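# Sort coloured parcels into matching trays with eight arms

## Task

Place every parcel inside the tray that matches its colour, lying flat on the bottom of that tray.

## Robot and tools

SETUP. Eight identical i2rt Big YAM arms (arm1 to arm8) share the scene. Each has six revolute joints, a two-finger gripper and a wrist camera (armN_cam_wrist). Eight further cameras, cam_arm1 to cam_arm8, are fixed in the room. Arm feet (base_link) in the scene frame, metres: arm1 (-2.151, -0.606, 0.766), arm2 (-0.854, -0.623, 0.797), arm3 (0.435, -0.612, 0.752), arm4 (1.688, -0.612, 0.754), arm5 (2.165, 0.644, 0.790), arm6 (0.850, 0.628, 0.817), arm7 (-0.424, 0.615, 0.799), arm8 (-1.661, 0.655, 0.757). Each foot faces along its own +x, rotated about z by its stated quaternion. The table surfaces under the arms are at z=+0.720. Reach is about 1.0 m from the joint1 axis.

FRAMES. One shared scene frame for every pose: origin on the floor, +z up, metres. The hand point sits between the finger pads, roughly 1 cm short of the tips. In the hand's own axes the fingers point along +z and open and close along y. The printed hand position may be off, more so far from the base. hand_target is where the hand would be at the joint targets currently held.

TOOL move. Arguments: optional arm1 ... arm8 and cameras. An arm not named gets nothing new. Each arm's entry may have:
- joints: an object of absolute joint targets by name. joint1_rad -2.879 to 2.879 (turn about the foot, positive counter-clockwise seen from above, 0 along the foot's +x); joint2_rad 0 to 3.141 (shoulder, 0 upper arm back and level, positive lifts then swings forward); joint3_rad 0 to 3.019 (elbow, 0 folded, positive opens); joint4_rad -1.692 to 1.57 (hand pitch, positive tips fingers up); joint5_rad -1.57 to 1.57 (sideways swing, positive to the arm's right); joint6_rad -2.094 to 2.094 (roll, positive clockwise viewed from behind the hand); gripper_m 0 to 0.093, the absolute gap between fingertips in metres. Done tolerances: ±0.045, ±0.14, ±0.09, ±0.055, ±0.03, ±0.035 rad, gripper ±0.003 m.
- target: a list of seven numbers [x, y, z, qw, qx, qy, qz], an absolute hand pose in the scene frame (metres, unit quaternion w first). The hand is driven in a straight line from its hand_target toward it. When target is given, joints may carry only gripper_m, otherwise the call is refused.
- speed: top path speed in m/s, 0.002 to 0.5, default 0.25; turning is capped at twice that value in rad/s. Only valid together with target.
All motions in one call begin at once. All hand paths in a call finish together, paced by the slowest; each path lasts 0.5 to 10 s and a whole action at most 15 s. Each control step the commanded pose is clamped to within 100 mm and 20 degrees of the measured hand, then solved by damped IK, favouring position. Expect the hand to lag, overshoot the speed near full stretch, and land a centimetre or more away. Paths ignore obstacles and other arms. cameras: a list of camera names, or ["all"]; omitted or null gives all, [] gives none. An unknown key or camera makes the call invalid; an out-of-range value gets it refused.

TOOL wait: seconds (0 to 10), plus cameras as in move. Commands nothing; returns state and images.

TOOL zoom_image: camera (one name) and region [x0, y0, x1, y1] in pixels of that camera's latest full image (672x504, origin top-left), no larger than 504 by 504. Only cameras included in the newest images can be zoomed.

TOOL finished_scene: scene (integer, 1 or 2). Irreversible; the parcels must stay correctly placed without help. Its result gives the next task.

READING RESULTS. The "move" line lists each arm that got a motion with "done" or its worst status. joint_status and hand_status give how each motion ended: done; off_target (stopped short, may still push); time_out (each joint is re-targeted close to where it stood and keeps pushing; on_its_own lists those not yet there); not_followed (a safety check withheld the targets, reported as "joint command not followed" or "pose unreachable"; the arm may keep trying them). In on_its_own, "held at" is a target, not a reading. Arms under "as last shown" were not commanded and their unchanged lines repeat earlier values. The "pictures" line names the cameras in image order; images may be slightly older than the state. Joint velocities are rad/s (gripper m/s); "within noise" means no motion. Joint torques include the arm's own weight, carry per-arm offsets and noise; torques 3 and 4 wrap past ±28 N m. A MOTOR HOT line means 85 °C; at 100 °C an OVER-TEMPERATURE FAULT drops that arm and its gripper for 30 to 60 s or more, and affected keys read limit_stop_at_motor_heat until re-sent.

GRIPPER. Gripping a rigid item at full force, gripper_m can read up to about 0.005 m below its width (some read up to 0.002 m above). Closed on nothing it reads 0.000 to 0.003. Aim a few millimetres under the touch reading for a firm hold; far below crushes soft items. Release with a target well above the reading.

CAMERAS. Calibrations are given per camera in OpenCV form (pinhole+radial, K, D, T_world_to_cam, pos_world). Room cameras may have shifted up to 2.3 degrees and 9 mm; wrist camera poses follow the reported joints.

CAUTIONS. Arms push on contact without stopping, which heats motors; holding loads or stretching out also heats them. Send a stuck joint its reported position to relieve pushing. Never let two robots press together, and never close one gripper on another arm's fingers; the anti-collision check can be late and does not guard fingers, housings or wrist cameras. Do not knock objects out of the work area. Avoid dropping parcels, releasing them while moving, slamming, or hard hits. Loose objects may occasionally be nudged by outside pushes. The simulation keeps running while you think, with the last commands held. A refused call, or a stop during a move or wait, cancels the remaining move, wait and finished_scene calls in that reply.

Each tool is called as a command line: name --argument value for each argument, lists and objects as JSON in quotes; but a table of rows of numbers goes row by row, as --pt "numbers of a row", without its own name.

## Session

move --cameras '["cam_arm1","cam_arm2","cam_arm3","cam_arm4","cam_arm5","cam_arm6","cam_arm7","cam_arm8"]'

Scene clock: 0.00 s.
Joint torques (N m): no reading
Heat: arm1: hottest joint1_rad 32 °C; arm2: hottest joint2_rad 29 °C; arm3: hottest joint1_rad 31 °C; arm4: hottest gripper 32 °C; arm5: hottest joint6_rad 30 °C; arm6: hottest joint2_rad 30 °C; arm7: hottest joint5_rad 29 °C; arm8: hottest joint1_rad 31 °C.
Joint velocities: within noise
arm1.joint_positions: joint1_rad=-0.028 joint2_rad=+0.521 joint3_rad=+1.431 joint4_rad=-1.508 joint5_rad=+0.032 joint6_rad=-0.133 gripper_m=+0.09396
arm1.joint_status: not commanded
arm1.hand: x=-2.0073 y=-0.6778 z=+1.3083 quat_wxyz=(-0.446, -0.145, -0.870, +0.152) (m; scene frame)
arm1.hand_target: x=-2.0101 y=-0.6764 z=+1.3161 quat_wxyz=(-0.454, -0.145, -0.865, +0.155) (m; scene frame)
arm1.hand_status: not commanded
arm2.joint_positions: joint1_rad=+0.020 joint2_rad=+0.528 joint3_rad=+1.425 joint4_rad=-1.340 joint5_rad=+0.175 joint6_rad=+0.036 gripper_m=+0.09396
arm2.joint_status: not commanded
arm2.hand: x=-0.9859 y=-0.4872 z=+1.3715 quat_wxyz=(-0.230, +0.778, -0.324, -0.487) (m; scene frame)
arm2.hand_target: x=-0.9833 y=-0.4891 z=+1.3817 quat_wxyz=(-0.232, +0.772, -0.322, -0.497) (m; scene frame)
arm2.hand_status: not commanded
arm3.joint_positions: joint1_rad=+0.084 joint2_rad=+0.623 joint3_rad=+1.443 joint4_rad=-1.225 joint5_rad=+0.214 joint6_rad=-0.288 gripper_m=+0.09396
arm3.joint_status: not commanded
arm3.hand: x=+0.2458 y=-0.4641 z=+1.3420 quat_wxyz=(-0.302, +0.818, -0.155, -0.465) (m; scene frame)
arm3.hand_target: x=+0.2487 y=-0.4659 z=+1.3553 quat_wxyz=(-0.306, +0.809, -0.155, -0.477) (m; scene frame)
arm3.hand_status: not commanded
arm4.joint_positions: joint1_rad=+0.299 joint2_rad=+0.615 joint3_rad=+1.406 joint4_rad=-1.263 joint5_rad=-0.166 joint6_rad=-0.115 gripper_m=+0.09396
arm4.joint_status: not commanded
arm4.hand: x=+1.7423 y=-0.3720 z=+1.3161 quat_wxyz=(-0.394, +0.570, -0.636, -0.340) (m; scene frame)
arm4.hand_target: x=+1.7413 y=-0.3753 z=+1.3284 quat_wxyz=(-0.404, +0.566, -0.630, -0.346) (m; scene frame)
arm4.hand_status: not commanded
arm5.joint_positions: joint1_rad=-0.422 joint2_rad=+0.625 joint3_rad=+1.427 joint4_rad=-1.371 joint5_rad=+0.120 joint6_rad=-0.097 gripper_m=+0.09396
arm5.joint_status: not commanded
arm5.hand: x=+2.0004 y=+0.7998 z=+1.3402 quat_wxyz=(-0.234, +0.830, -0.279, -0.422) (m; scene frame)
arm5.hand_target: x=+2.0022 y=+0.7982 z=+1.3527 quat_wxyz=(-0.238, +0.823, -0.277, -0.434) (m; scene frame)
arm5.hand_status: not commanded
arm6.joint_positions: joint1_rad=+0.075 joint2_rad=+0.549 joint3_rad=+1.411 joint4_rad=-1.315 joint5_rad=-0.143 joint6_rad=+0.201 gripper_m=+0.09396
arm6.joint_status: not commanded
arm6.hand: x=+1.0364 y=+0.5443 z=+1.3862 quat_wxyz=(-0.531, -0.272, -0.802, +0.030) (m; scene frame)
arm6.hand_target: x=+1.0336 y=+0.5460 z=+1.3993 quat_wxyz=(-0.544, -0.268, -0.794, +0.033) (m; scene frame)
arm6.hand_status: not commanded
arm7.joint_positions: joint1_rad=-0.146 joint2_rad=+0.496 joint3_rad=+1.379 joint4_rad=-1.460 joint5_rad=-0.022 joint6_rad=+0.046 gripper_m=+0.09396
arm7.joint_status: not commanded
arm7.hand: x=-0.3012 y=+0.4957 z=+1.3304 quat_wxyz=(-0.447, -0.351, -0.807, +0.162) (m; scene frame)
arm7.hand_target: x=-0.3031 y=+0.4977 z=+1.3404 quat_wxyz=(-0.457, -0.348, -0.801, +0.166) (m; scene frame)
arm7.hand_status: not commanded
arm8.joint_positions: joint1_rad=-0.237 joint2_rad=+0.447 joint3_rad=+1.428 joint4_rad=-1.458 joint5_rad=-0.190 joint6_rad=-0.420 gripper_m=+0.09396
arm8.joint_status: not commanded
arm8.hand: x=-1.7428 y=+0.5401 z=+1.3190 quat_wxyz=(-0.160, -0.687, -0.503, +0.499) (m; scene frame)
arm8.hand_target: x=-1.7406 y=+0.5420 z=+1.3271 quat_wxyz=(-0.161, -0.682, -0.500, +0.508) (m; scene frame)
arm8.hand_status: not commanded
pictures: cam_arm1, cam_arm2, cam_arm3, cam_arm4, cam_arm5, cam_arm6, cam_arm7, cam_arm8

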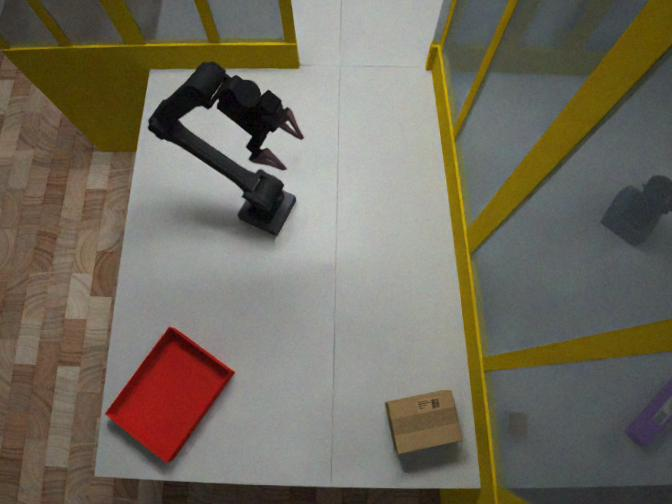

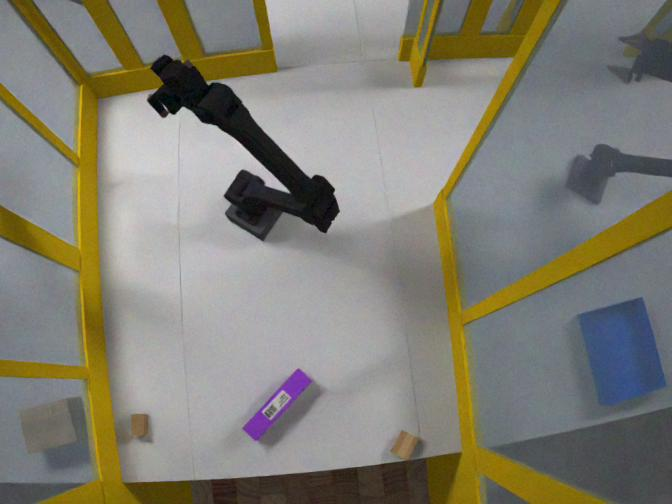

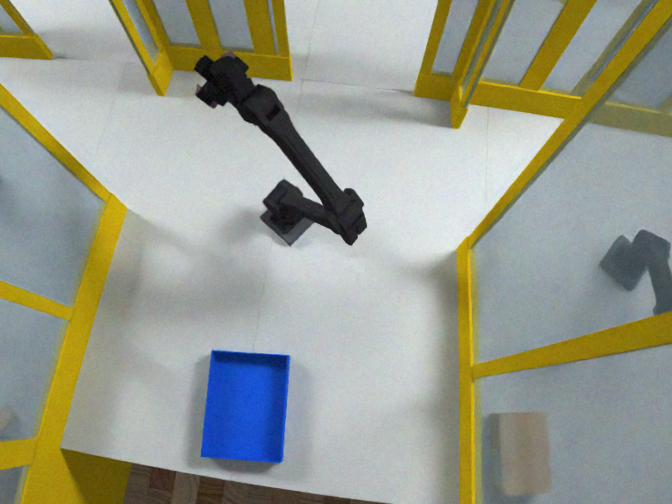

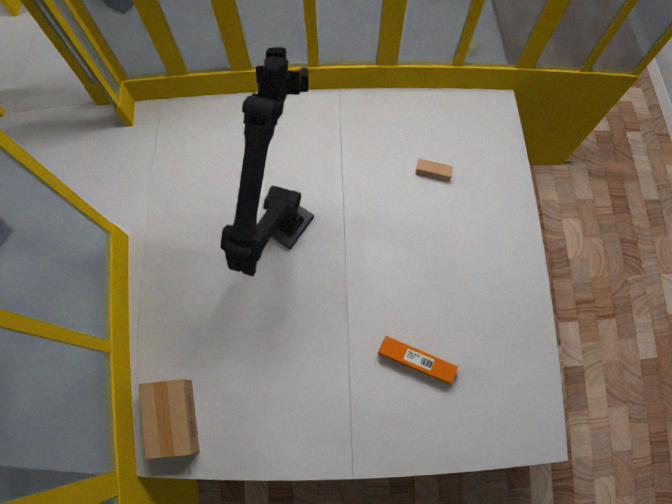

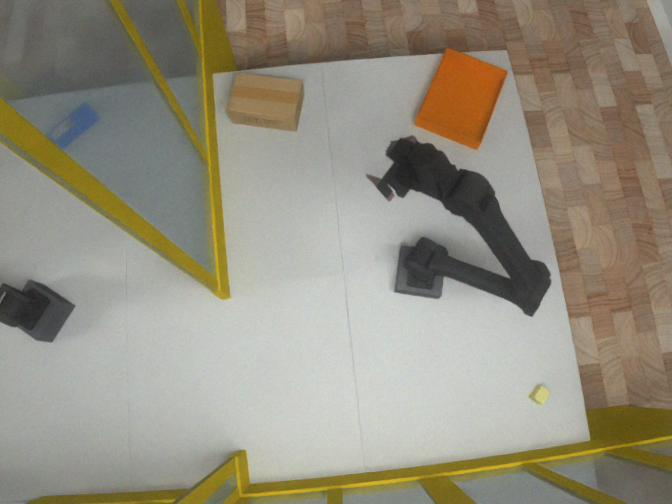

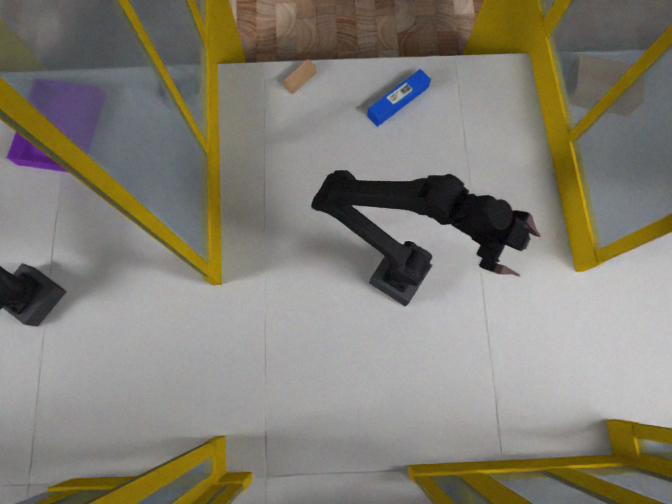

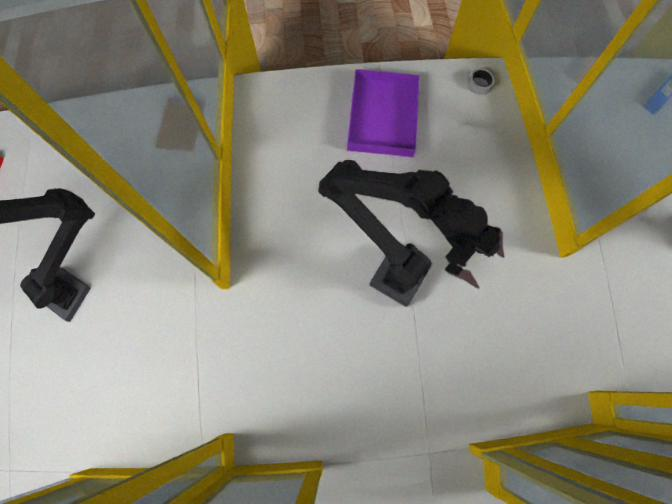

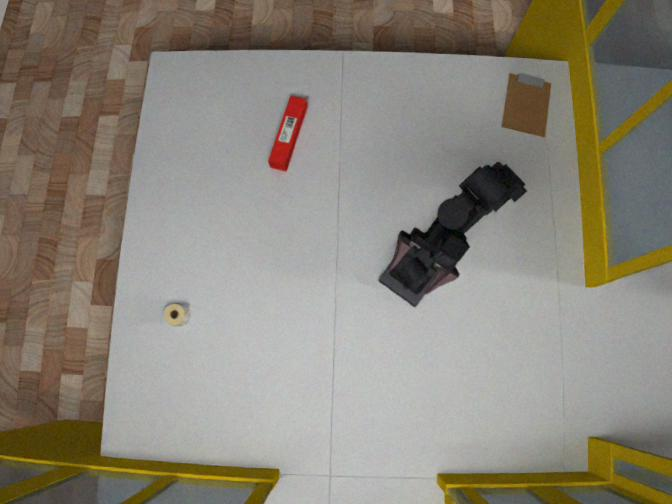

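move --arm8 '{"target":[-2.076,1.137,0.95,0,0.636,-0.772,0],"speed":0.4}' --arm2 '{"target":[-0.848,-1.275,0.95,0,0.940,0.342,0],"speed":0.4}' --arm4 '{"target":[2.142,-1.136,0.95,0,0.199,0.980,0],"speed":0.4}' --arm6 '{"target":[0.899,1.371,0.95,0,0.272,-0.962,0],"speed":0.4}' --cameras '["arm8_cam_wrist","arm2_cam_wrist","arm4_cam_wrist","arm6_cam_wrist"]'

zoom_image --camera "arm8_cam_wrist" --region '[84, 0, 588, 504]'

Scene clock: 99.07 s.
Joint torques (N m): arm1=[1.2 5.07 7.9 1.73 0.1 0.04] | arm2=[-0.26 9.05 7.57 1.48 -0.33 -0.03] | arm3=[-0.56 0.91 9.96 1.66 -0.06 -0.01] | arm4=[0.5 -18.55 15.13 -0.24 -0.02 0.12] | arm5=[-0.85 2.73 7.43 1.78 -0.04 -0.04] | arm6=[-1.03 -18.96 13.07 -0.2 0.04 -0.17] | arm7=[-0.32 2.26 9.77 1.44 -0.08 0.11] | arm8=[2.2 -18.84 14.23 -0.65 0.1 0.04]
Heat: arm1: hottest joint1_rad 31 °C; arm2: hottest joint3_rad 33 °C; arm3: hottest joint1_rad 30 °C; arm4: hottest joint3_rad 40 °C; arm5: hottest joint3_rad 33 °C; arm6: hottest joint3_rad 31 °C; arm7: hottest joint3_rad 37 °C; arm8: hottest joint1_rad 30 °C.
move: arm2 not_followed; arm4 off_target; arm6 off_target; arm8 off_target
Joint velocities: within noise
arm1, arm3, arm5, arm7: as last shown
arm2.joint_positions: joint1_rad=-0.027 joint2_rad=-0.006 joint3_rad=+0.963 joint4_rad=-1.676 joint5_rad=-1.245 joint6_rad=-0.362 gripper_m=+0.09397
arm2.joint_status: not commanded
arm2.on_its_own: joint1_rad is held at -0.033, not at its first target +0.020; joint2_rad is held at -0.006, not at its first target +0.528; joint3_rad is held at +0.987, not at its first target +1.444; joint4_rad is held at -1.676, not at its first target -1.334; joint5_rad is held at -1.242, not at its first target +0.175; joint6_rad is held at -0.356, not at its first target +0.036
arm2.hand: x=-0.9239 y=-0.7762 z=+1.2242 quat_wxyz=(+0.287, +0.768, +0.122, -0.560) (m; scene frame)
arm2.hand_target: x=-0.9205 y=-0.7791 z=+1.2316 quat_wxyz=(+0.279, +0.766, +0.123, -0.566) (m; scene frame)
arm2.hand_status: not_followed (0.574 m and 80.5 deg from the pose sent, 0.904 m and 103.2 deg at the start; pose on its path clipped on 126 of 149 steps; a joint's target at an end of its range on 122 of 149 steps)
arm4.joint_positions: joint1_rad=-1.827 joint2_rad=+2.217 joint3_rad=+2.324 joint4_rad=-1.684 joint5_rad=-0.018 joint6_rad=-0.472 gripper_m=+0.09397
arm4.joint_status: not commanded
arm4.hand: x=+2.1293 y=-1.1316 z=+0.9408 quat_wxyz=(+0.002, -0.200, -0.980, -0.003) (m; scene frame)
arm4.hand_target: x=+2.1413 y=-1.1351 z=+0.9496 quat_wxyz=(-0.009, -0.199, -0.980, +0.007) (m; scene frame)
arm4.hand_status: off_target (0.016 m and 0.4 deg from the pose sent, 0.937 m and 118.7 deg at the start; pose on its path clipped on 31 of 149 steps; a joint's target at an end of its range on 69 of 149 steps)
arm6.joint_positions: joint1_rad=+2.130 joint2_rad=+2.450 joint3_rad=+2.572 joint4_rad=-1.698 joint5_rad=+0.002 joint6_rad=+0.964 gripper_m=+0.09398
arm6.joint_status: not commanded
arm6.hand: x=+0.8944 y=+1.3615 z=+0.9375 quat_wxyz=(+0.000, +0.270, -0.963, +0.003) (m; scene frame)
arm6.hand_target: x=+0.8988 y=+1.3697 z=+0.9498 quat_wxyz=(-0.005, +0.272, -0.962, -0.014) (m; scene frame)
arm6.hand_status: off_target (0.016 m and 0.4 deg from the pose sent, 0.945 m and 91.5 deg at the start; pose on its path clipped on 27 of 149 steps; a joint's target at an end of its range on 35 of 149 steps)
arm8.joint_positions: joint1_rad=-1.827 joint2_rad=+2.015 joint3_rad=+1.987 joint4_rad=-1.561 joint5_rad=-0.003 joint6_rad=+0.896 gripper_m=+0.09398
arm8.joint_status: not commanded
arm8.hand: x=-2.0665 y=+1.1289 z=+0.9438 quat_wxyz=(-0.002, -0.638, +0.770, -0.009) (m; scene frame)
arm8.hand_target: x=-2.0755 y=+1.1365 z=+0.9499 quat_wxyz=(+0.000, -0.636, +0.772, +0.000) (m; scene frame)
arm8.hand_status: off_target (0.014 m and 1.1 deg from the pose sent, 0.777 m and 174.4 deg at the start; pose on its path clipped on 43 of 149 steps)
pictures: arm2_cam_wrist, arm4_cam_wrist, arm6_cam_wrist, arm8_cam_wrist
pose unreachable (arm2 arm): on one or more control steps of this call this arm could not follow its commanded pose, so it was not sent that pose on those steps. On the call's last step it was still not sent that pose. It may still have moved: this result reports where it is.
cause: moving toward the commanded pose would bring two parts of the arm too close to each other (its wrist (the part past joint 4) and its wrist camera).
camera_calibration:
arm2_cam_wrist: T_world_to_cam=[[-0.496503, 0.811684, -0.30766, 0.546757], [0.745938, 0.217708, -0.629429, 1.6331], [-0.443917, -0.542008, -0.713558, 0.16338], [0, 0, 0, 1]] pos_world=[-0.874201, -0.71078, 1.31272]
arm4_cam_wrist: T_world_to_cam=[[-0.379215, -0.925285, 0.00666182, -0.248415], [-0.749292, 0.311296, 0.584513, 1.40246], [-0.542915, 0.216665, -0.811357, 2.28939], [0, 0, 0, 1]] pos_world=[2.1996, -1.16246, 1.03941]
arm6_cam_wrist: T_world_to_cam=[[0.526726, -0.849945, 0.012376, 0.673039], [-0.698356, -0.424391, 0.576361, 0.6679], [-0.484623, -0.312227, -0.817101, 1.74893], [0, 0, 0, 1]] pos_world=[0.959498, 1.40156, 1.03578]
arm8_cam_wrist: T_world_to_cam=[[0.981295, -0.192499, 0.00206957, 2.24412], [-0.154863, -0.782961, 0.602486, -0.000564964], [-0.114358, -0.591537, -0.798127, 1.30527], [0, 0, 0, 1]] pos_world=[-2.05296, 1.20366, 1.03746]

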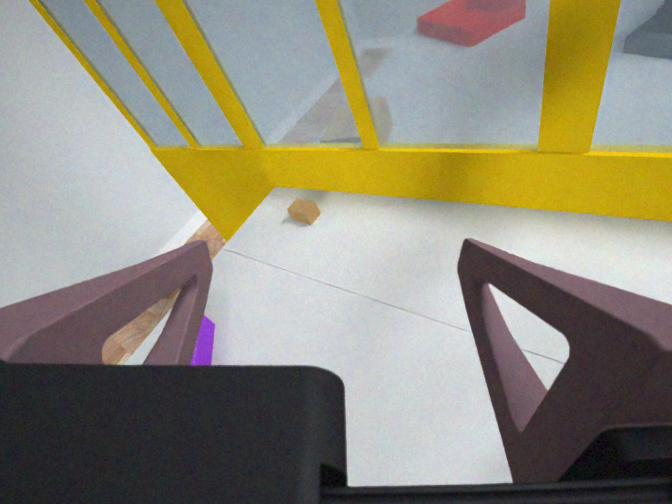

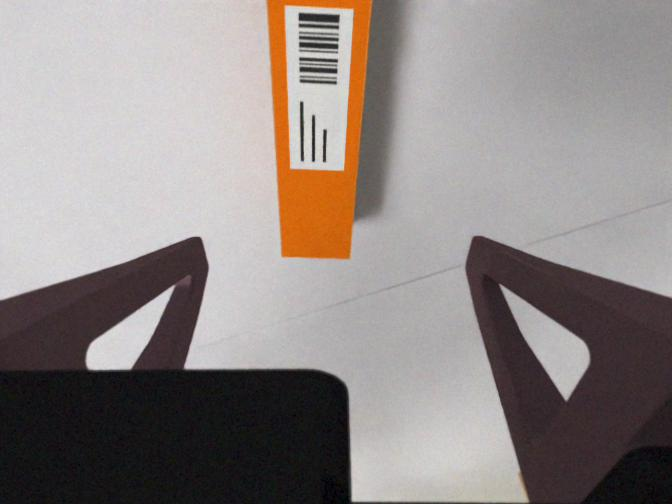

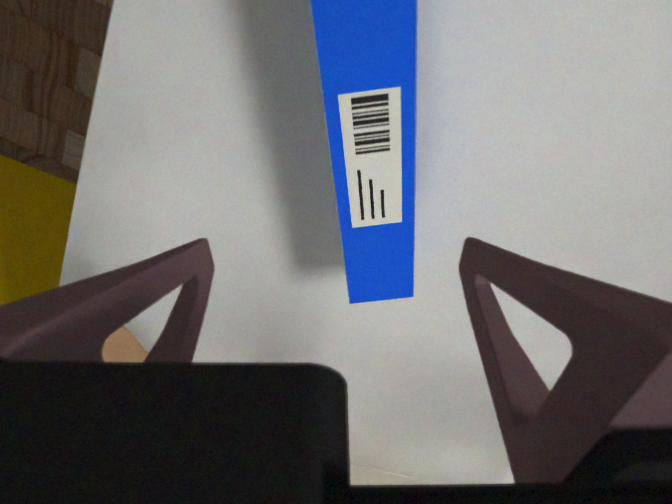

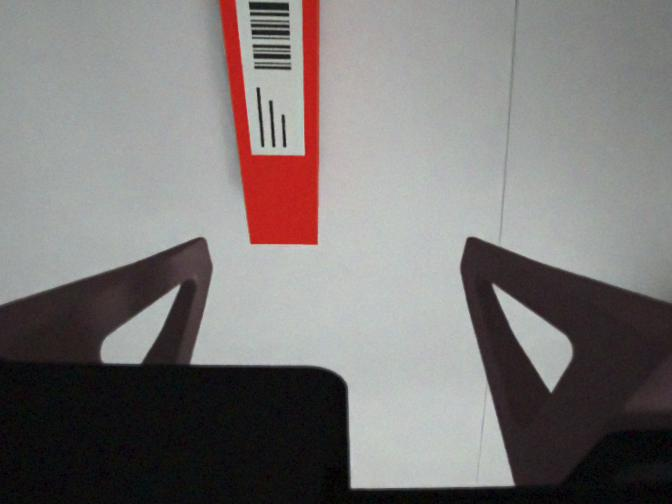

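Scaled by 1.000.

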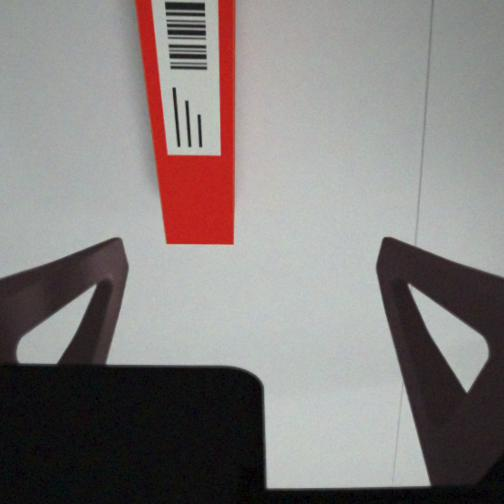

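move --arm8 '{"target":[-2.116,1.151,0.826,0,0.6205,-0.7842,0],"speed":0.2}' --arm4 '{"target":[2.150,-1.132,0.829,0,0.2122,0.9772,0],"speed":0.2}' --arm6 '{"target":[0.889,1.326,0.832,0,0.3297,-0.9441,0],"speed":0.2}' --arm2 '{"joints":{"joint1_rad":2.25,"joint2_rad":0.53,"joint3_rad":1.44,"joint4_rad":-1.33,"joint5_rad":0,"joint6_rad":0.87}}' --arm1 '{"joints":{"joint1_rad":1.47}}' --arm7 '{"joints":{"joint1_rad":-1.04}}' --arm5 '{"joints":{"joint1_rad":0.66}}' --arm3 '{"joints":{"joint1_rad":-2.25}}' --cameras '[]'

move --arm2 '{"joints":{"joint2_rad":2.05,"joint3_rad":2.05,"joint4_rad":-1.56}}' --cameras '["arm8_cam_wrist","arm2_cam_wrist","arm4_cam_wrist","arm6_cam_wrist"]'

Scene clock: 173.20 s.
Joint torques (N m): arm1=[2.2 4.48 7.95 1.68 0.09 0.02] | arm2=[0.73 2.9 10.13 2.65 0.17 0.02] | arm3=[-1.67 1.08 9.91 1.73 -0.05 -0.01] | arm4=[0.85 -18.9 10.14 0.73 -0.03 0.12] | arm5=[-0.15 2.73 7.46 1.88 -0.07 -0.02] | arm6=[-0.26 -21.48 8.01 0.43 0.04 -0.17] | arm7=[-1.14 2.26 9.81 1.44 -0.08 0.1] | arm8=[2.26 -21.77 10.84 0.18 0.07 0.04]
Heat: arm1: hottest joint1_rad 31 °C; arm2: hottest joint3_rad 32 °C; arm3: hottest joint1_rad 30 °C; arm4: hottest joint3_rad 44 °C; arm5: hottest joint3_rad 34 °C; arm6: hottest joint2_rad 38 °C; arm7: hottest joint3_rad 39 °C; arm8: hottest joint2_rad 38 °C.
move: arm1 done; arm2 done; arm3 done; arm4 off_target; arm5 done; arm6 off_target; arm7 done; arm8 done
Joint velocities: within noise
arm1.joint_positions: joint1_rad=+1.458 joint2_rad=+0.521 joint3_rad=+1.431 joint4_rad=-1.508 joint5_rad=+0.032 joint6_rad=-0.133 gripper_m=+0.09398
arm1.joint_status: all done
arm1.hand: x=-2.0638 y=-0.4619 z=+1.3059 quat_wxyz=(-0.426, +0.483, -0.742, -0.186) (m; scene frame)
arm1.hand_target: x=-2.0670 y=-0.4634 z=+1.3137 quat_wxyz=(-0.433, +0.485, -0.735, -0.193) (m; scene frame)
arm1.hand_status: not commanded
arm2.joint_positions: joint1_rad=+2.243 joint2_rad=+0.535 joint3_rad=+1.397 joint4_rad=-1.349 joint5_rad=-0.003 joint6_rad=+0.855 gripper_m=+0.09399
arm2.joint_status: all done
arm2.hand: x=-0.8515 y=-0.8202 z=+1.3539 quat_wxyz=(+0.484, +0.801, +0.306, -0.176) (m; scene frame)
arm2.hand_target: x=-0.8510 y=-0.8119 z=+1.3789 quat_wxyz=(+0.512, +0.786, +0.295, -0.182) (m; scene frame)
arm2.hand_status: not commanded
arm3.joint_positions: joint1_rad=-2.237 joint2_rad=+0.623 joint3_rad=+1.443 joint4_rad=-1.225 joint5_rad=+0.214 joint6_rad=-0.288 gripper_m=+0.09398
arm3.joint_status: all done
arm3.hand: x=+0.6695 y=-0.5818 z=+1.3437 quat_wxyz=(-0.550, +0.180, -0.811, +0.086) (m; scene frame)
arm3.hand_target: x=+0.6666 y=-0.5860 z=+1.3570 quat_wxyz=(-0.562, +0.171, -0.804, +0.088) (m; scene frame)
arm3.hand_status: not commanded
arm4.joint_positions: joint1_rad=-1.816 joint2_rad=+2.250 joint3_rad=+2.127 joint4_rad=-1.438 joint5_rad=-0.018 joint6_rad=-0.430 gripper_m=+0.09397
arm4.joint_status: not commanded
arm4.hand: x=+2.1414 y=-1.1366 z=+0.8434 quat_wxyz=(-0.004, -0.215, -0.977, +0.002) (m; scene frame)
arm4.hand_target: x=+2.1498 y=-1.1316 z=+0.8293 quat_wxyz=(+0.000, -0.212, -0.977, +0.000) (m; scene frame)
arm4.hand_status: off_target (0.017 m and 0.7 deg from the pose sent, 0.114 m and 1.5 deg at the start)
arm5.joint_positions: joint1_rad=+0.653 joint2_rad=+0.625 joint3_rad=+1.427 joint4_rad=-1.371 joint5_rad=+0.119 joint6_rad=-0.097 gripper_m=+0.09397
arm5.joint_status: all done
arm5.hand: x=+1.9455 y=+0.5737 z=+1.3386 quat_wxyz=(+0.016, +0.858, +0.186, -0.479) (m; scene frame)
arm5.hand_target: x=+1.9481 y=+0.5731 z=+1.3512 quat_wxyz=(+0.020, +0.850, +0.186, -0.492) (m; scene frame)
arm5.hand_status: not commanded
arm6.joint_positions: joint1_rad=+2.130 joint2_rad=+2.358 joint3_rad=+2.054 joint4_rad=-1.317 joint5_rad=+0.002 joint6_rad=+0.853 gripper_m=+0.09398
arm6.joint_status: not commanded
arm6.hand: x=+0.8917 y=+1.3174 z=+0.8072 quat_wxyz=(+0.009, +0.323, -0.946, +0.023) (m; scene frame)
arm6.hand_target: x=+0.8888 y=+1.3256 z=+0.8320 quat_wxyz=(+0.000, +0.330, -0.944, +0.000) (m; scene frame)
arm6.hand_status: off_target (0.026 m and 2.9 deg from the pose sent, 0.111 m and 7.1 deg at the start)
arm7.joint_positions: joint1_rad=-1.031 joint2_rad=+0.496 joint3_rad=+1.379 joint4_rad=-1.460 joint5_rad=-0.022 joint6_rad=+0.046 gripper_m=+0.09397
arm7.joint_status: all done
arm7.hand: x=-0.4371 y=+0.4443 z=+1.3303 quat_wxyz=(-0.334, -0.662, -0.579, +0.339) (m; scene frame)
arm7.hand_target: x=-0.4383 y=+0.4472 z=+1.3403 quat_wxyz=(-0.340, -0.660, -0.572, +0.348) (m; scene frame)
arm7.hand_status: not commanded
arm8.joint_positions: joint1_rad=-1.798 joint2_rad=+2.188 joint3_rad=+1.965 joint4_rad=-1.365 joint5_rad=-0.002 joint6_rad=+0.967 gripper_m=+0.09398
arm8.joint_status: not commanded
arm8.hand: x=-2.1079 y=+1.1476 z=+0.8270 quat_wxyz=(-0.001, -0.621, +0.784, -0.009) (m; scene frame)
arm8.hand_target: x=-2.1158 y=+1.1508 z=+0.8259 quat_wxyz=(+0.000, -0.621, +0.784, +0.000) (m; scene frame)
arm8.hand_status: done (0.009 m and 1.0 deg from the pose sent, 0.130 m and 2.7 deg at the start)
pictures: none
No camera images: "cameras" was empty.

Scene clock: 175.27 s.
Joint torques (N m): arm1=[2.32 4.6 7.98 1.74 0.1 0.01] | arm2=[0.79 -24.64 10.03 0.09 0.19 0.08] | arm3=[-1.61 0.97 9.91 1.69 -0.06 -0.02] | arm4=[0.85 -18.9 10.15 0.75 -0.03 0.11] | arm5=[-0.38 3.25 7.35 1.85 -0.07 -0.05] | arm6=[-0.26 -21.48 8.02 0.46 0.04 -0.17] | arm7=[-1.14 2.37 9.78 1.43 -0.08 0.11] | arm8=[2.49 -21.54 10.97 0.17 0.08 0.04]
Heat: arm1: hottest joint1_rad 31 °C; arm2: hottest joint3_rad 32 °C; arm3: hottest joint1_rad 30 °C; arm4: hottest joint3_rad 44 °C; arm5: hottest joint3_rad 34 °C; arm6: hottest joint2_rad 38 °C; arm7: hottest joint3_rad 39 °C; arm8: hottest joint2_rad 38 °C.
move: arm2 done
Joint velocities: within noise
arm1, arm3, arm4, arm5, arm6, arm7, arm8: as last shown
arm2.joint_positions: joint1_rad=+2.243 joint2_rad=+2.062 joint3_rad=+2.028 joint4_rad=-1.549 joint5_rad=-0.003 joint6_rad=+0.856 gripper_m=+0.09400
arm2.joint_status: all done
arm2.hand: x=-0.8466 y=-1.2620 z=+0.9701 quat_wxyz=(-0.006, +0.935, +0.355, +0.004) (m; scene frame)
arm2.hand_target: x=-0.8428 y=-1.2644 z=+0.9859 quat_wxyz=(+0.004, +0.936, +0.352, -0.002) (m; scene frame)
arm2.hand_status: not commanded
arm3.hand: x=+0.6695 y=-0.5819 z=+1.3437 quat_wxyz=(-0.550, +0.180, -0.811, +0.086) (m; scene frame)
arm8.hand_target: x=-2.1158 y=+1.1508 z=+0.8259 quat_wxyz=(+0.000, -0.620, +0.784, +0.000) (m; scene frame)
pictures: arm2_cam_wrist, arm4_cam_wrist, arm6_cam_wrist, arm8_cam_wrist
camera_calibration:
arm2_cam_wrist: T_world_to_cam=[[-0.660244, 0.750747, 0.0213772, 0.366548], [0.613374, 0.522569, 0.592194, 0.608692], [0.433417, 0.404105, -0.805512, 1.77884], [0, 0, 0, 1]] pos_world=[-0.902323, -1.31211, 1.06458]
arm4_cam_wrist: T_world_to_cam=[[-0.40742, -0.913136, 0.0138496, -0.179675], [-0.744941, 0.341071, 0.573353, 1.50406], [-0.528273, 0.223278, -0.819192, 2.20081], [0, 0, 0, 1]] pos_world=[2.20986, -1.16845, 0.943015]
arm6_cam_wrist: T_world_to_cam=[[0.617714, -0.785129, 0.0447509, 0.44594], [-0.644951, -0.473223, 0.600082, 0.719885], [-0.449965, -0.399541, -0.798686, 1.69657], [0, 0, 0, 1]] pos_world=[0.952225, 1.36864, 0.903082]
arm8_cam_wrist: T_world_to_cam=[[0.972257, -0.233906, 0.00203716, 2.31719], [-0.188169, -0.776915, 0.600829, 0.00238299], [-0.138955, -0.584544, -0.799375, 1.15955], [0, 0, 0, 1]] pos_world=[-2.09133, 1.22166, 0.920761]

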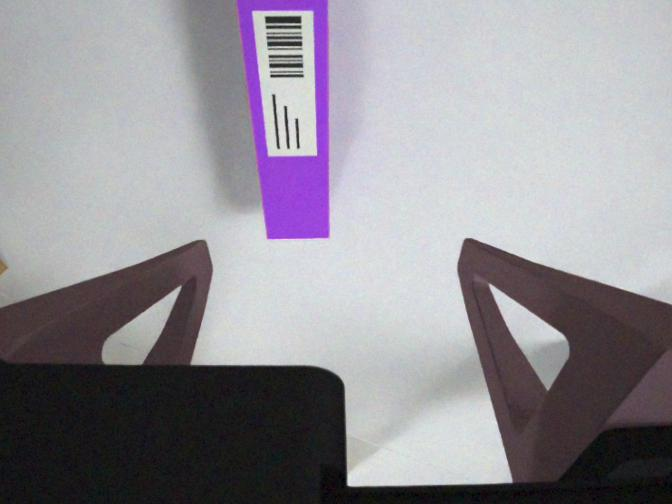

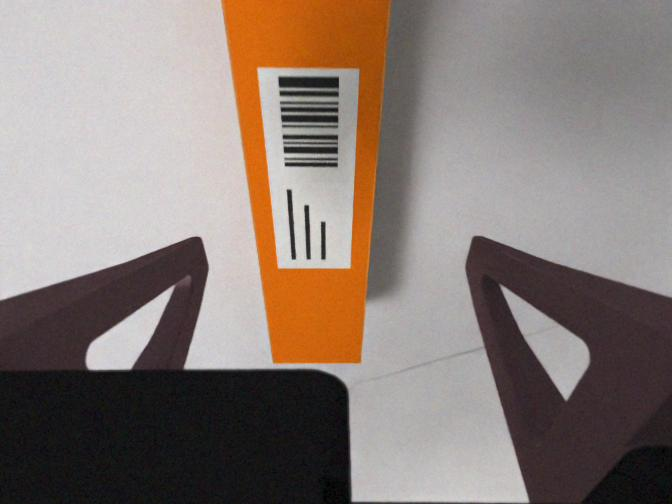

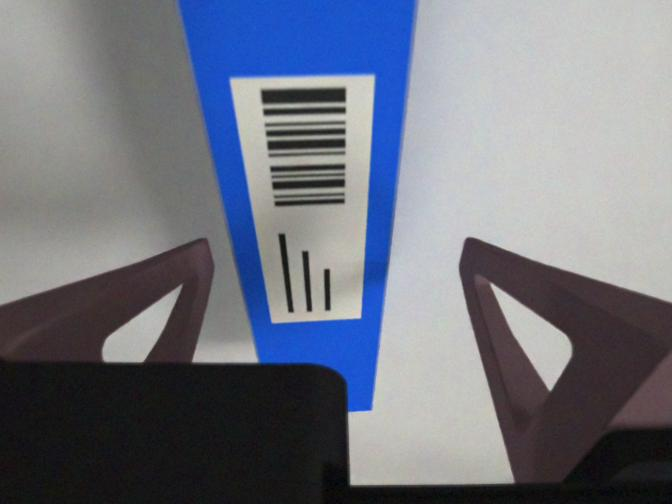

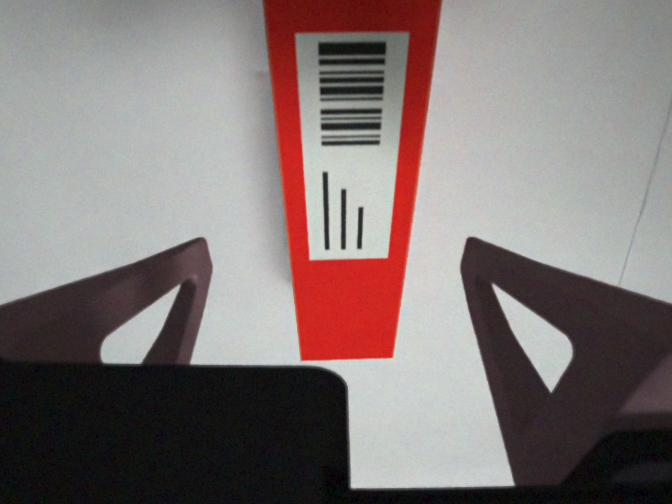

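move --arm8 '{"target":[-2.1125,1.15,0.746,0,0.6205,-0.7842,0],"speed":0.12}' --arm4 '{"target":[2.153,-1.125,0.738,0,0.2122,0.9772,0],"speed":0.12}' --arm6 '{"target":[0.884,1.332,0.757,0,0.3297,-0.9441,0],"speed":0.12}' --arm2 '{"target":[-0.835,-1.300,0.748,0,0.936,0.352,0],"speed":0.15}' --cameras '["arm2_cam_wrist"]'

move --arm8 '{"joints":{"gripper_m":0.03}}' --arm4 '{"joints":{"gripper_m":0.03}}' --arm6 '{"joints":{"gripper_m":0.03}}' --arm2 '{"joints":{"gripper_m":0.03}}' --cameras '["cam_arm1","cam_arm7","cam_arm3","cam_arm5"]'

Scene clock: 212.43 s.
Joint torques (N m): arm1=[2.2 4.66 7.88 1.69 0.12 -0.02] | arm2=[0.73 -25.41 8.16 0.91 0.16 0.09] | arm3=[-1.67 0.91 9.92 1.7 -0.06 -0.01] | arm4=[1.03 -18.67 9.37 0.77 -0.03 0.11] | arm5=[-0.21 2.78 7.36 1.68 -0.11 -0.02] | arm6=[0.15 -18.08 8.03 0.55 0.04 -0.1] | arm7=[-1.2 2.2 9.78 1.47 -0.08 0.11] | arm8=[2.26 -20.54 8.58 0.28 0.07 0.01]
Heat: arm1: hottest joint3_rad 32 °C; arm2: hottest joint2_rad 37 °C; arm3: hottest joint1_rad 30 °C; arm4: hottest joint3_rad 43 °C; arm5: hottest joint3_rad 35 °C; arm6: hottest joint2_rad 37 °C; arm7: hottest joint3_rad 40 °C; arm8: hottest joint2_rad 42 °C.
move: arm2 done; arm4 off_target; arm6 done; arm8 off_target
Joint velocities: within noise
arm1, arm3, arm5, arm7: as last shown
arm2.joint_positions: joint1_rad=+2.254 joint2_rad=+2.322 joint3_rad=+1.878 joint4_rad=-1.145 joint5_rad=-0.003 joint6_rad=+0.865 gripper_m=+0.09400
arm2.joint_status: not commanded
arm2.hand: x=-0.8393 y=-1.2933 z=+0.7478 quat_wxyz=(-0.008, +0.935, +0.356, +0.004) (m; scene frame)
arm2.hand_target: x=-0.8350 y=-1.2999 z=+0.7481 quat_wxyz=(+0.000, +0.936, +0.352, +0.000) (m; scene frame)
arm2.hand_status: done (0.008 m and 1.2 deg from the pose sent, 0.226 m and 0.9 deg at the start)
arm4.joint_positions: joint1_rad=-1.806 joint2_rad=+2.306 joint3_rad=+1.997 joint4_rad=-1.243 joint5_rad=-0.017 joint6_rad=-0.419 gripper_m=+0.09397
arm4.joint_status: not commanded
arm4.hand: x=+2.1461 y=-1.1336 z=+0.7574 quat_wxyz=(-0.008, -0.216, -0.976, +0.005) (m; scene frame)
arm4.hand_target: x=+2.1524 y=-1.1248 z=+0.7383 quat_wxyz=(+0.000, -0.212, -0.977, +0.000) (m; scene frame)
arm4.hand_status: off_target (0.022 m and 1.2 deg from the pose sent, 0.107 m and 0.6 deg at the start)
arm6.joint_positions: joint1_rad=+2.132 joint2_rad=+2.407 joint3_rad=+2.027 joint4_rad=-1.196 joint5_rad=+0.002 joint6_rad=+0.853 gripper_m=+0.09398
arm6.joint_status: not commanded
arm6.hand: x=+0.8905 y=+1.3290 z=+0.7632 quat_wxyz=(+0.000, +0.325, -0.946, +0.003) (m; scene frame)
arm6.hand_target: x=+0.8839 y=+1.3317 z=+0.7570 quat_wxyz=(+0.000, +0.330, -0.944, +0.000) (m; scene frame)
arm6.hand_status: done (0.009 m and 0.7 deg from the pose sent, 0.053 m and 2.9 deg at the start)
arm8.joint_positions: joint1_rad=-1.798 joint2_rad=+2.235 joint3_rad=+1.878 joint4_rad=-1.195 joint5_rad=-0.002 joint6_rad=+0.967 gripper_m=+0.09398
arm8.joint_status: not commanded
arm8.hand: x=-2.1123 y=+1.1524 z=+0.7645 quat_wxyz=(-0.002, -0.621, +0.784, +0.009) (m; scene frame)
arm8.hand_target: x=-2.1121 y=+1.1497 z=+0.7463 quat_wxyz=(+0.000, -0.620, +0.784, +0.000) (m; scene frame)
arm8.hand_status: off_target (0.019 m and 1.1 deg from the pose sent, 0.081 m and 1.0 deg at the start)
pictures: arm2_cam_wrist
camera_calibration:
arm2_cam_wrist: T_world_to_cam=[[-0.661094, 0.749886, 0.0250241, 0.395001], [0.612937, 0.520523, 0.594445, 0.74755], [0.43274, 0.408322, -0.803747, 1.61288], [0, 0, 0, 1]] pos_world=[-0.895026, -1.3439, 0.842084]

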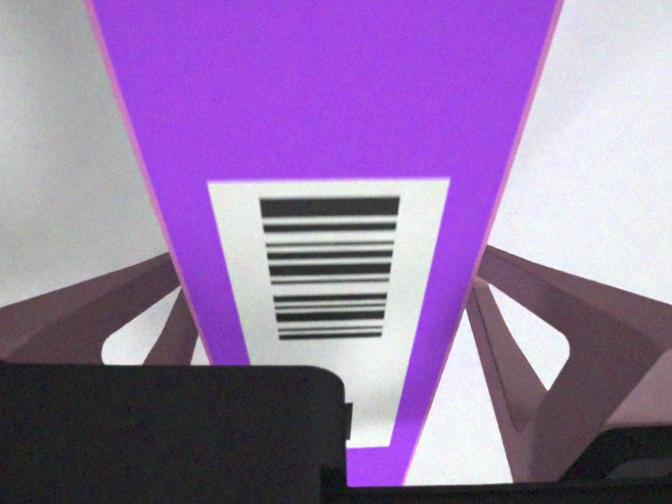

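Scene clock: 213.07 s.
Joint torques (N m): arm1=[2.32 4.6 7.87 1.7 0.09 0.02] | arm2=[0.79 -25.52 8.18 0.85 0.15 0.08] | arm3=[-1.73 0.85 9.91 1.7 -0.06 -0.01] | arm4=[0.97 -18.67 9.37 0.76 -0.03 0.11] | arm5=[-0.44 2.61 7.46 1.8 -0.05 -0.04] | arm6=[0.15 -18.08 8.03 0.49 0.07 -0.11] | arm7=[-1.2 2.26 9.78 1.48 -0.09 0.1] | arm8=[2.14 -20.72 8.65 0.24 0.08 0.01]
Heat: arm1: hottest joint3_rad 32 °C; arm2: hottest joint2_rad 36 °C; arm3: hottest joint1_rad 30 °C; arm4: hottest joint3_rad 43 °C; arm5: hottest joint3_rad 35 °C; arm6: hottest joint2_rad 37 °C; arm7: hottest joint3_rad 40 °C; arm8: hottest joint2_rad 42 °C.
move: arm2 off_target; arm4 off_target; arm6 off_target; arm8 off_target
Joint velocities: within noise
arm1, arm3, arm5, arm7: as last shown
arm2.joint_positions: joint1_rad=+2.254 joint2_rad=+2.322 joint3_rad=+1.878 joint4_rad=-1.143 joint5_rad=-0.003 joint6_rad=+0.866 gripper_m=+0.05903
arm2.joint_status: gripper_m off_target (ended at +0.05906, target +0.03000)
arm2.hand: x=-0.8393 y=-1.2938 z=+0.7478 quat_wxyz=(-0.007, +0.935, +0.355, +0.004) (m; scene frame)
arm2.hand_target: x=-0.8350 y=-1.2999 z=+0.7481 quat_wxyz=(+0.000, +0.936, +0.352, +0.000) (m; scene frame)
arm2.hand_status: not commanded
arm4.joint_positions: joint1_rad=-1.806 joint2_rad=+2.306 joint3_rad=+1.997 joint4_rad=-1.243 joint5_rad=-0.017 joint6_rad=-0.418 gripper_m=+0.05968
arm4.joint_status: gripper_m off_target (ended at +0.05970, target +0.03000)
arm4.hand: x=+2.1464 y=-1.1335 z=+0.7574 quat_wxyz=(-0.008, -0.216, -0.976, +0.005) (m; scene frame)
arm4.hand_target: x=+2.1525 y=-1.1246 z=+0.7383 quat_wxyz=(+0.000, -0.212, -0.977, +0.000) (m; scene frame)
arm4.hand_status: not commanded
arm6.joint_positions: joint1_rad=+2.132 joint2_rad=+2.407 joint3_rad=+2.027 joint4_rad=-1.194 joint5_rad=+0.001 joint6_rad=+0.853 gripper_m=+0.05984
arm6.joint_status: gripper_m off_target (ended at +0.05987, target +0.03000)
arm6.hand: x=+0.8903 y=+1.3293 z=+0.7632 quat_wxyz=(+0.000, +0.325, -0.946, +0.002) (m; scene frame)
arm6.hand_target: x=+0.8839 y=+1.3317 z=+0.7570 quat_wxyz=(+0.000, +0.330, -0.944, +0.000) (m; scene frame)
arm6.hand_status: not commanded
arm8.joint_positions: joint1_rad=-1.798 joint2_rad=+2.235 joint3_rad=+1.878 joint4_rad=-1.194 joint5_rad=-0.002 joint6_rad=+0.967 gripper_m=+0.06008
arm8.joint_status: gripper_m off_target (ended at +0.06010, target +0.03000)
arm8.hand: x=-2.1123 y=+1.1525 z=+0.7646 quat_wxyz=(-0.002, -0.621, +0.784, +0.009) (m; scene frame)
arm8.hand_target: x=-2.1121 y=+1.1497 z=+0.7463 quat_wxyz=(+0.000, -0.620, +0.784, +0.000) (m; scene frame)
arm8.hand_status: not commanded
pictures: cam_arm1, cam_arm3, cam_arm5, cam_arm7

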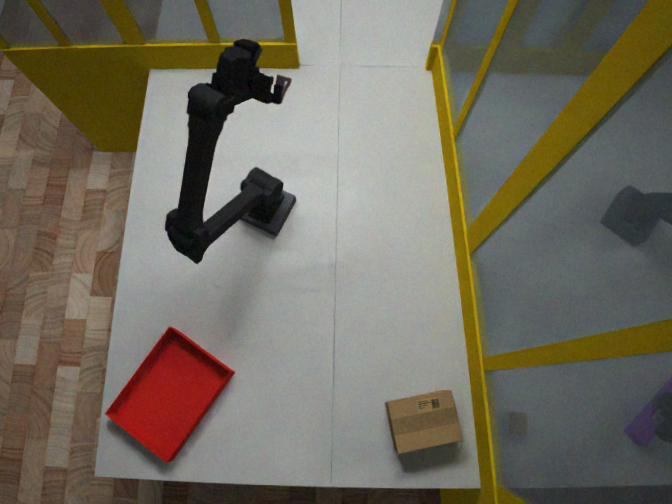

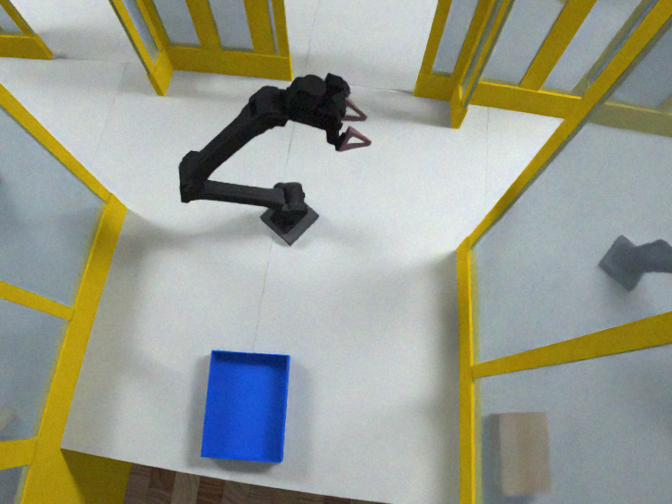

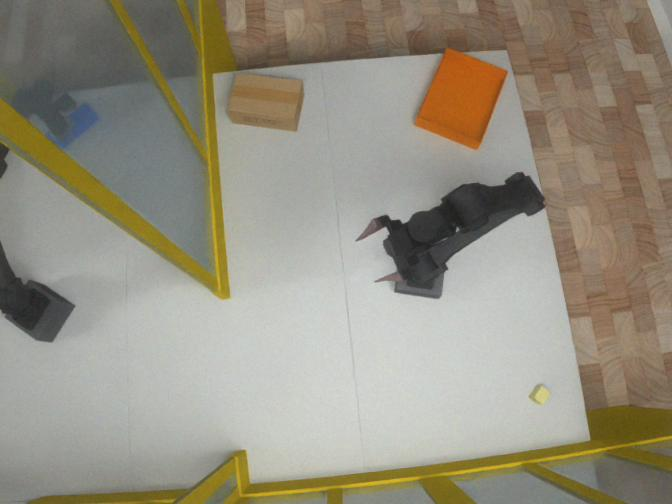

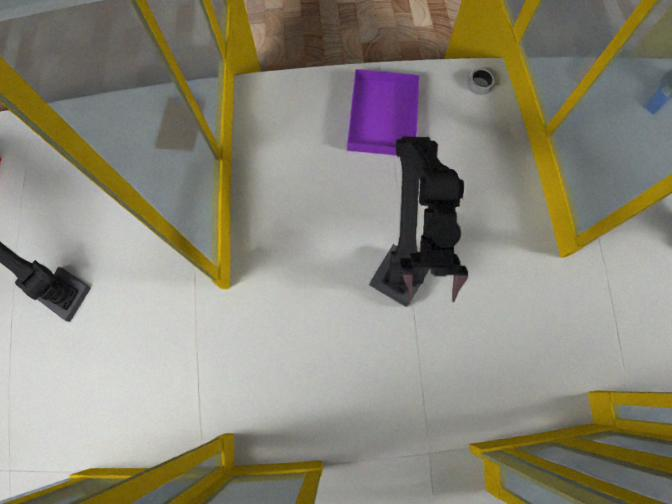

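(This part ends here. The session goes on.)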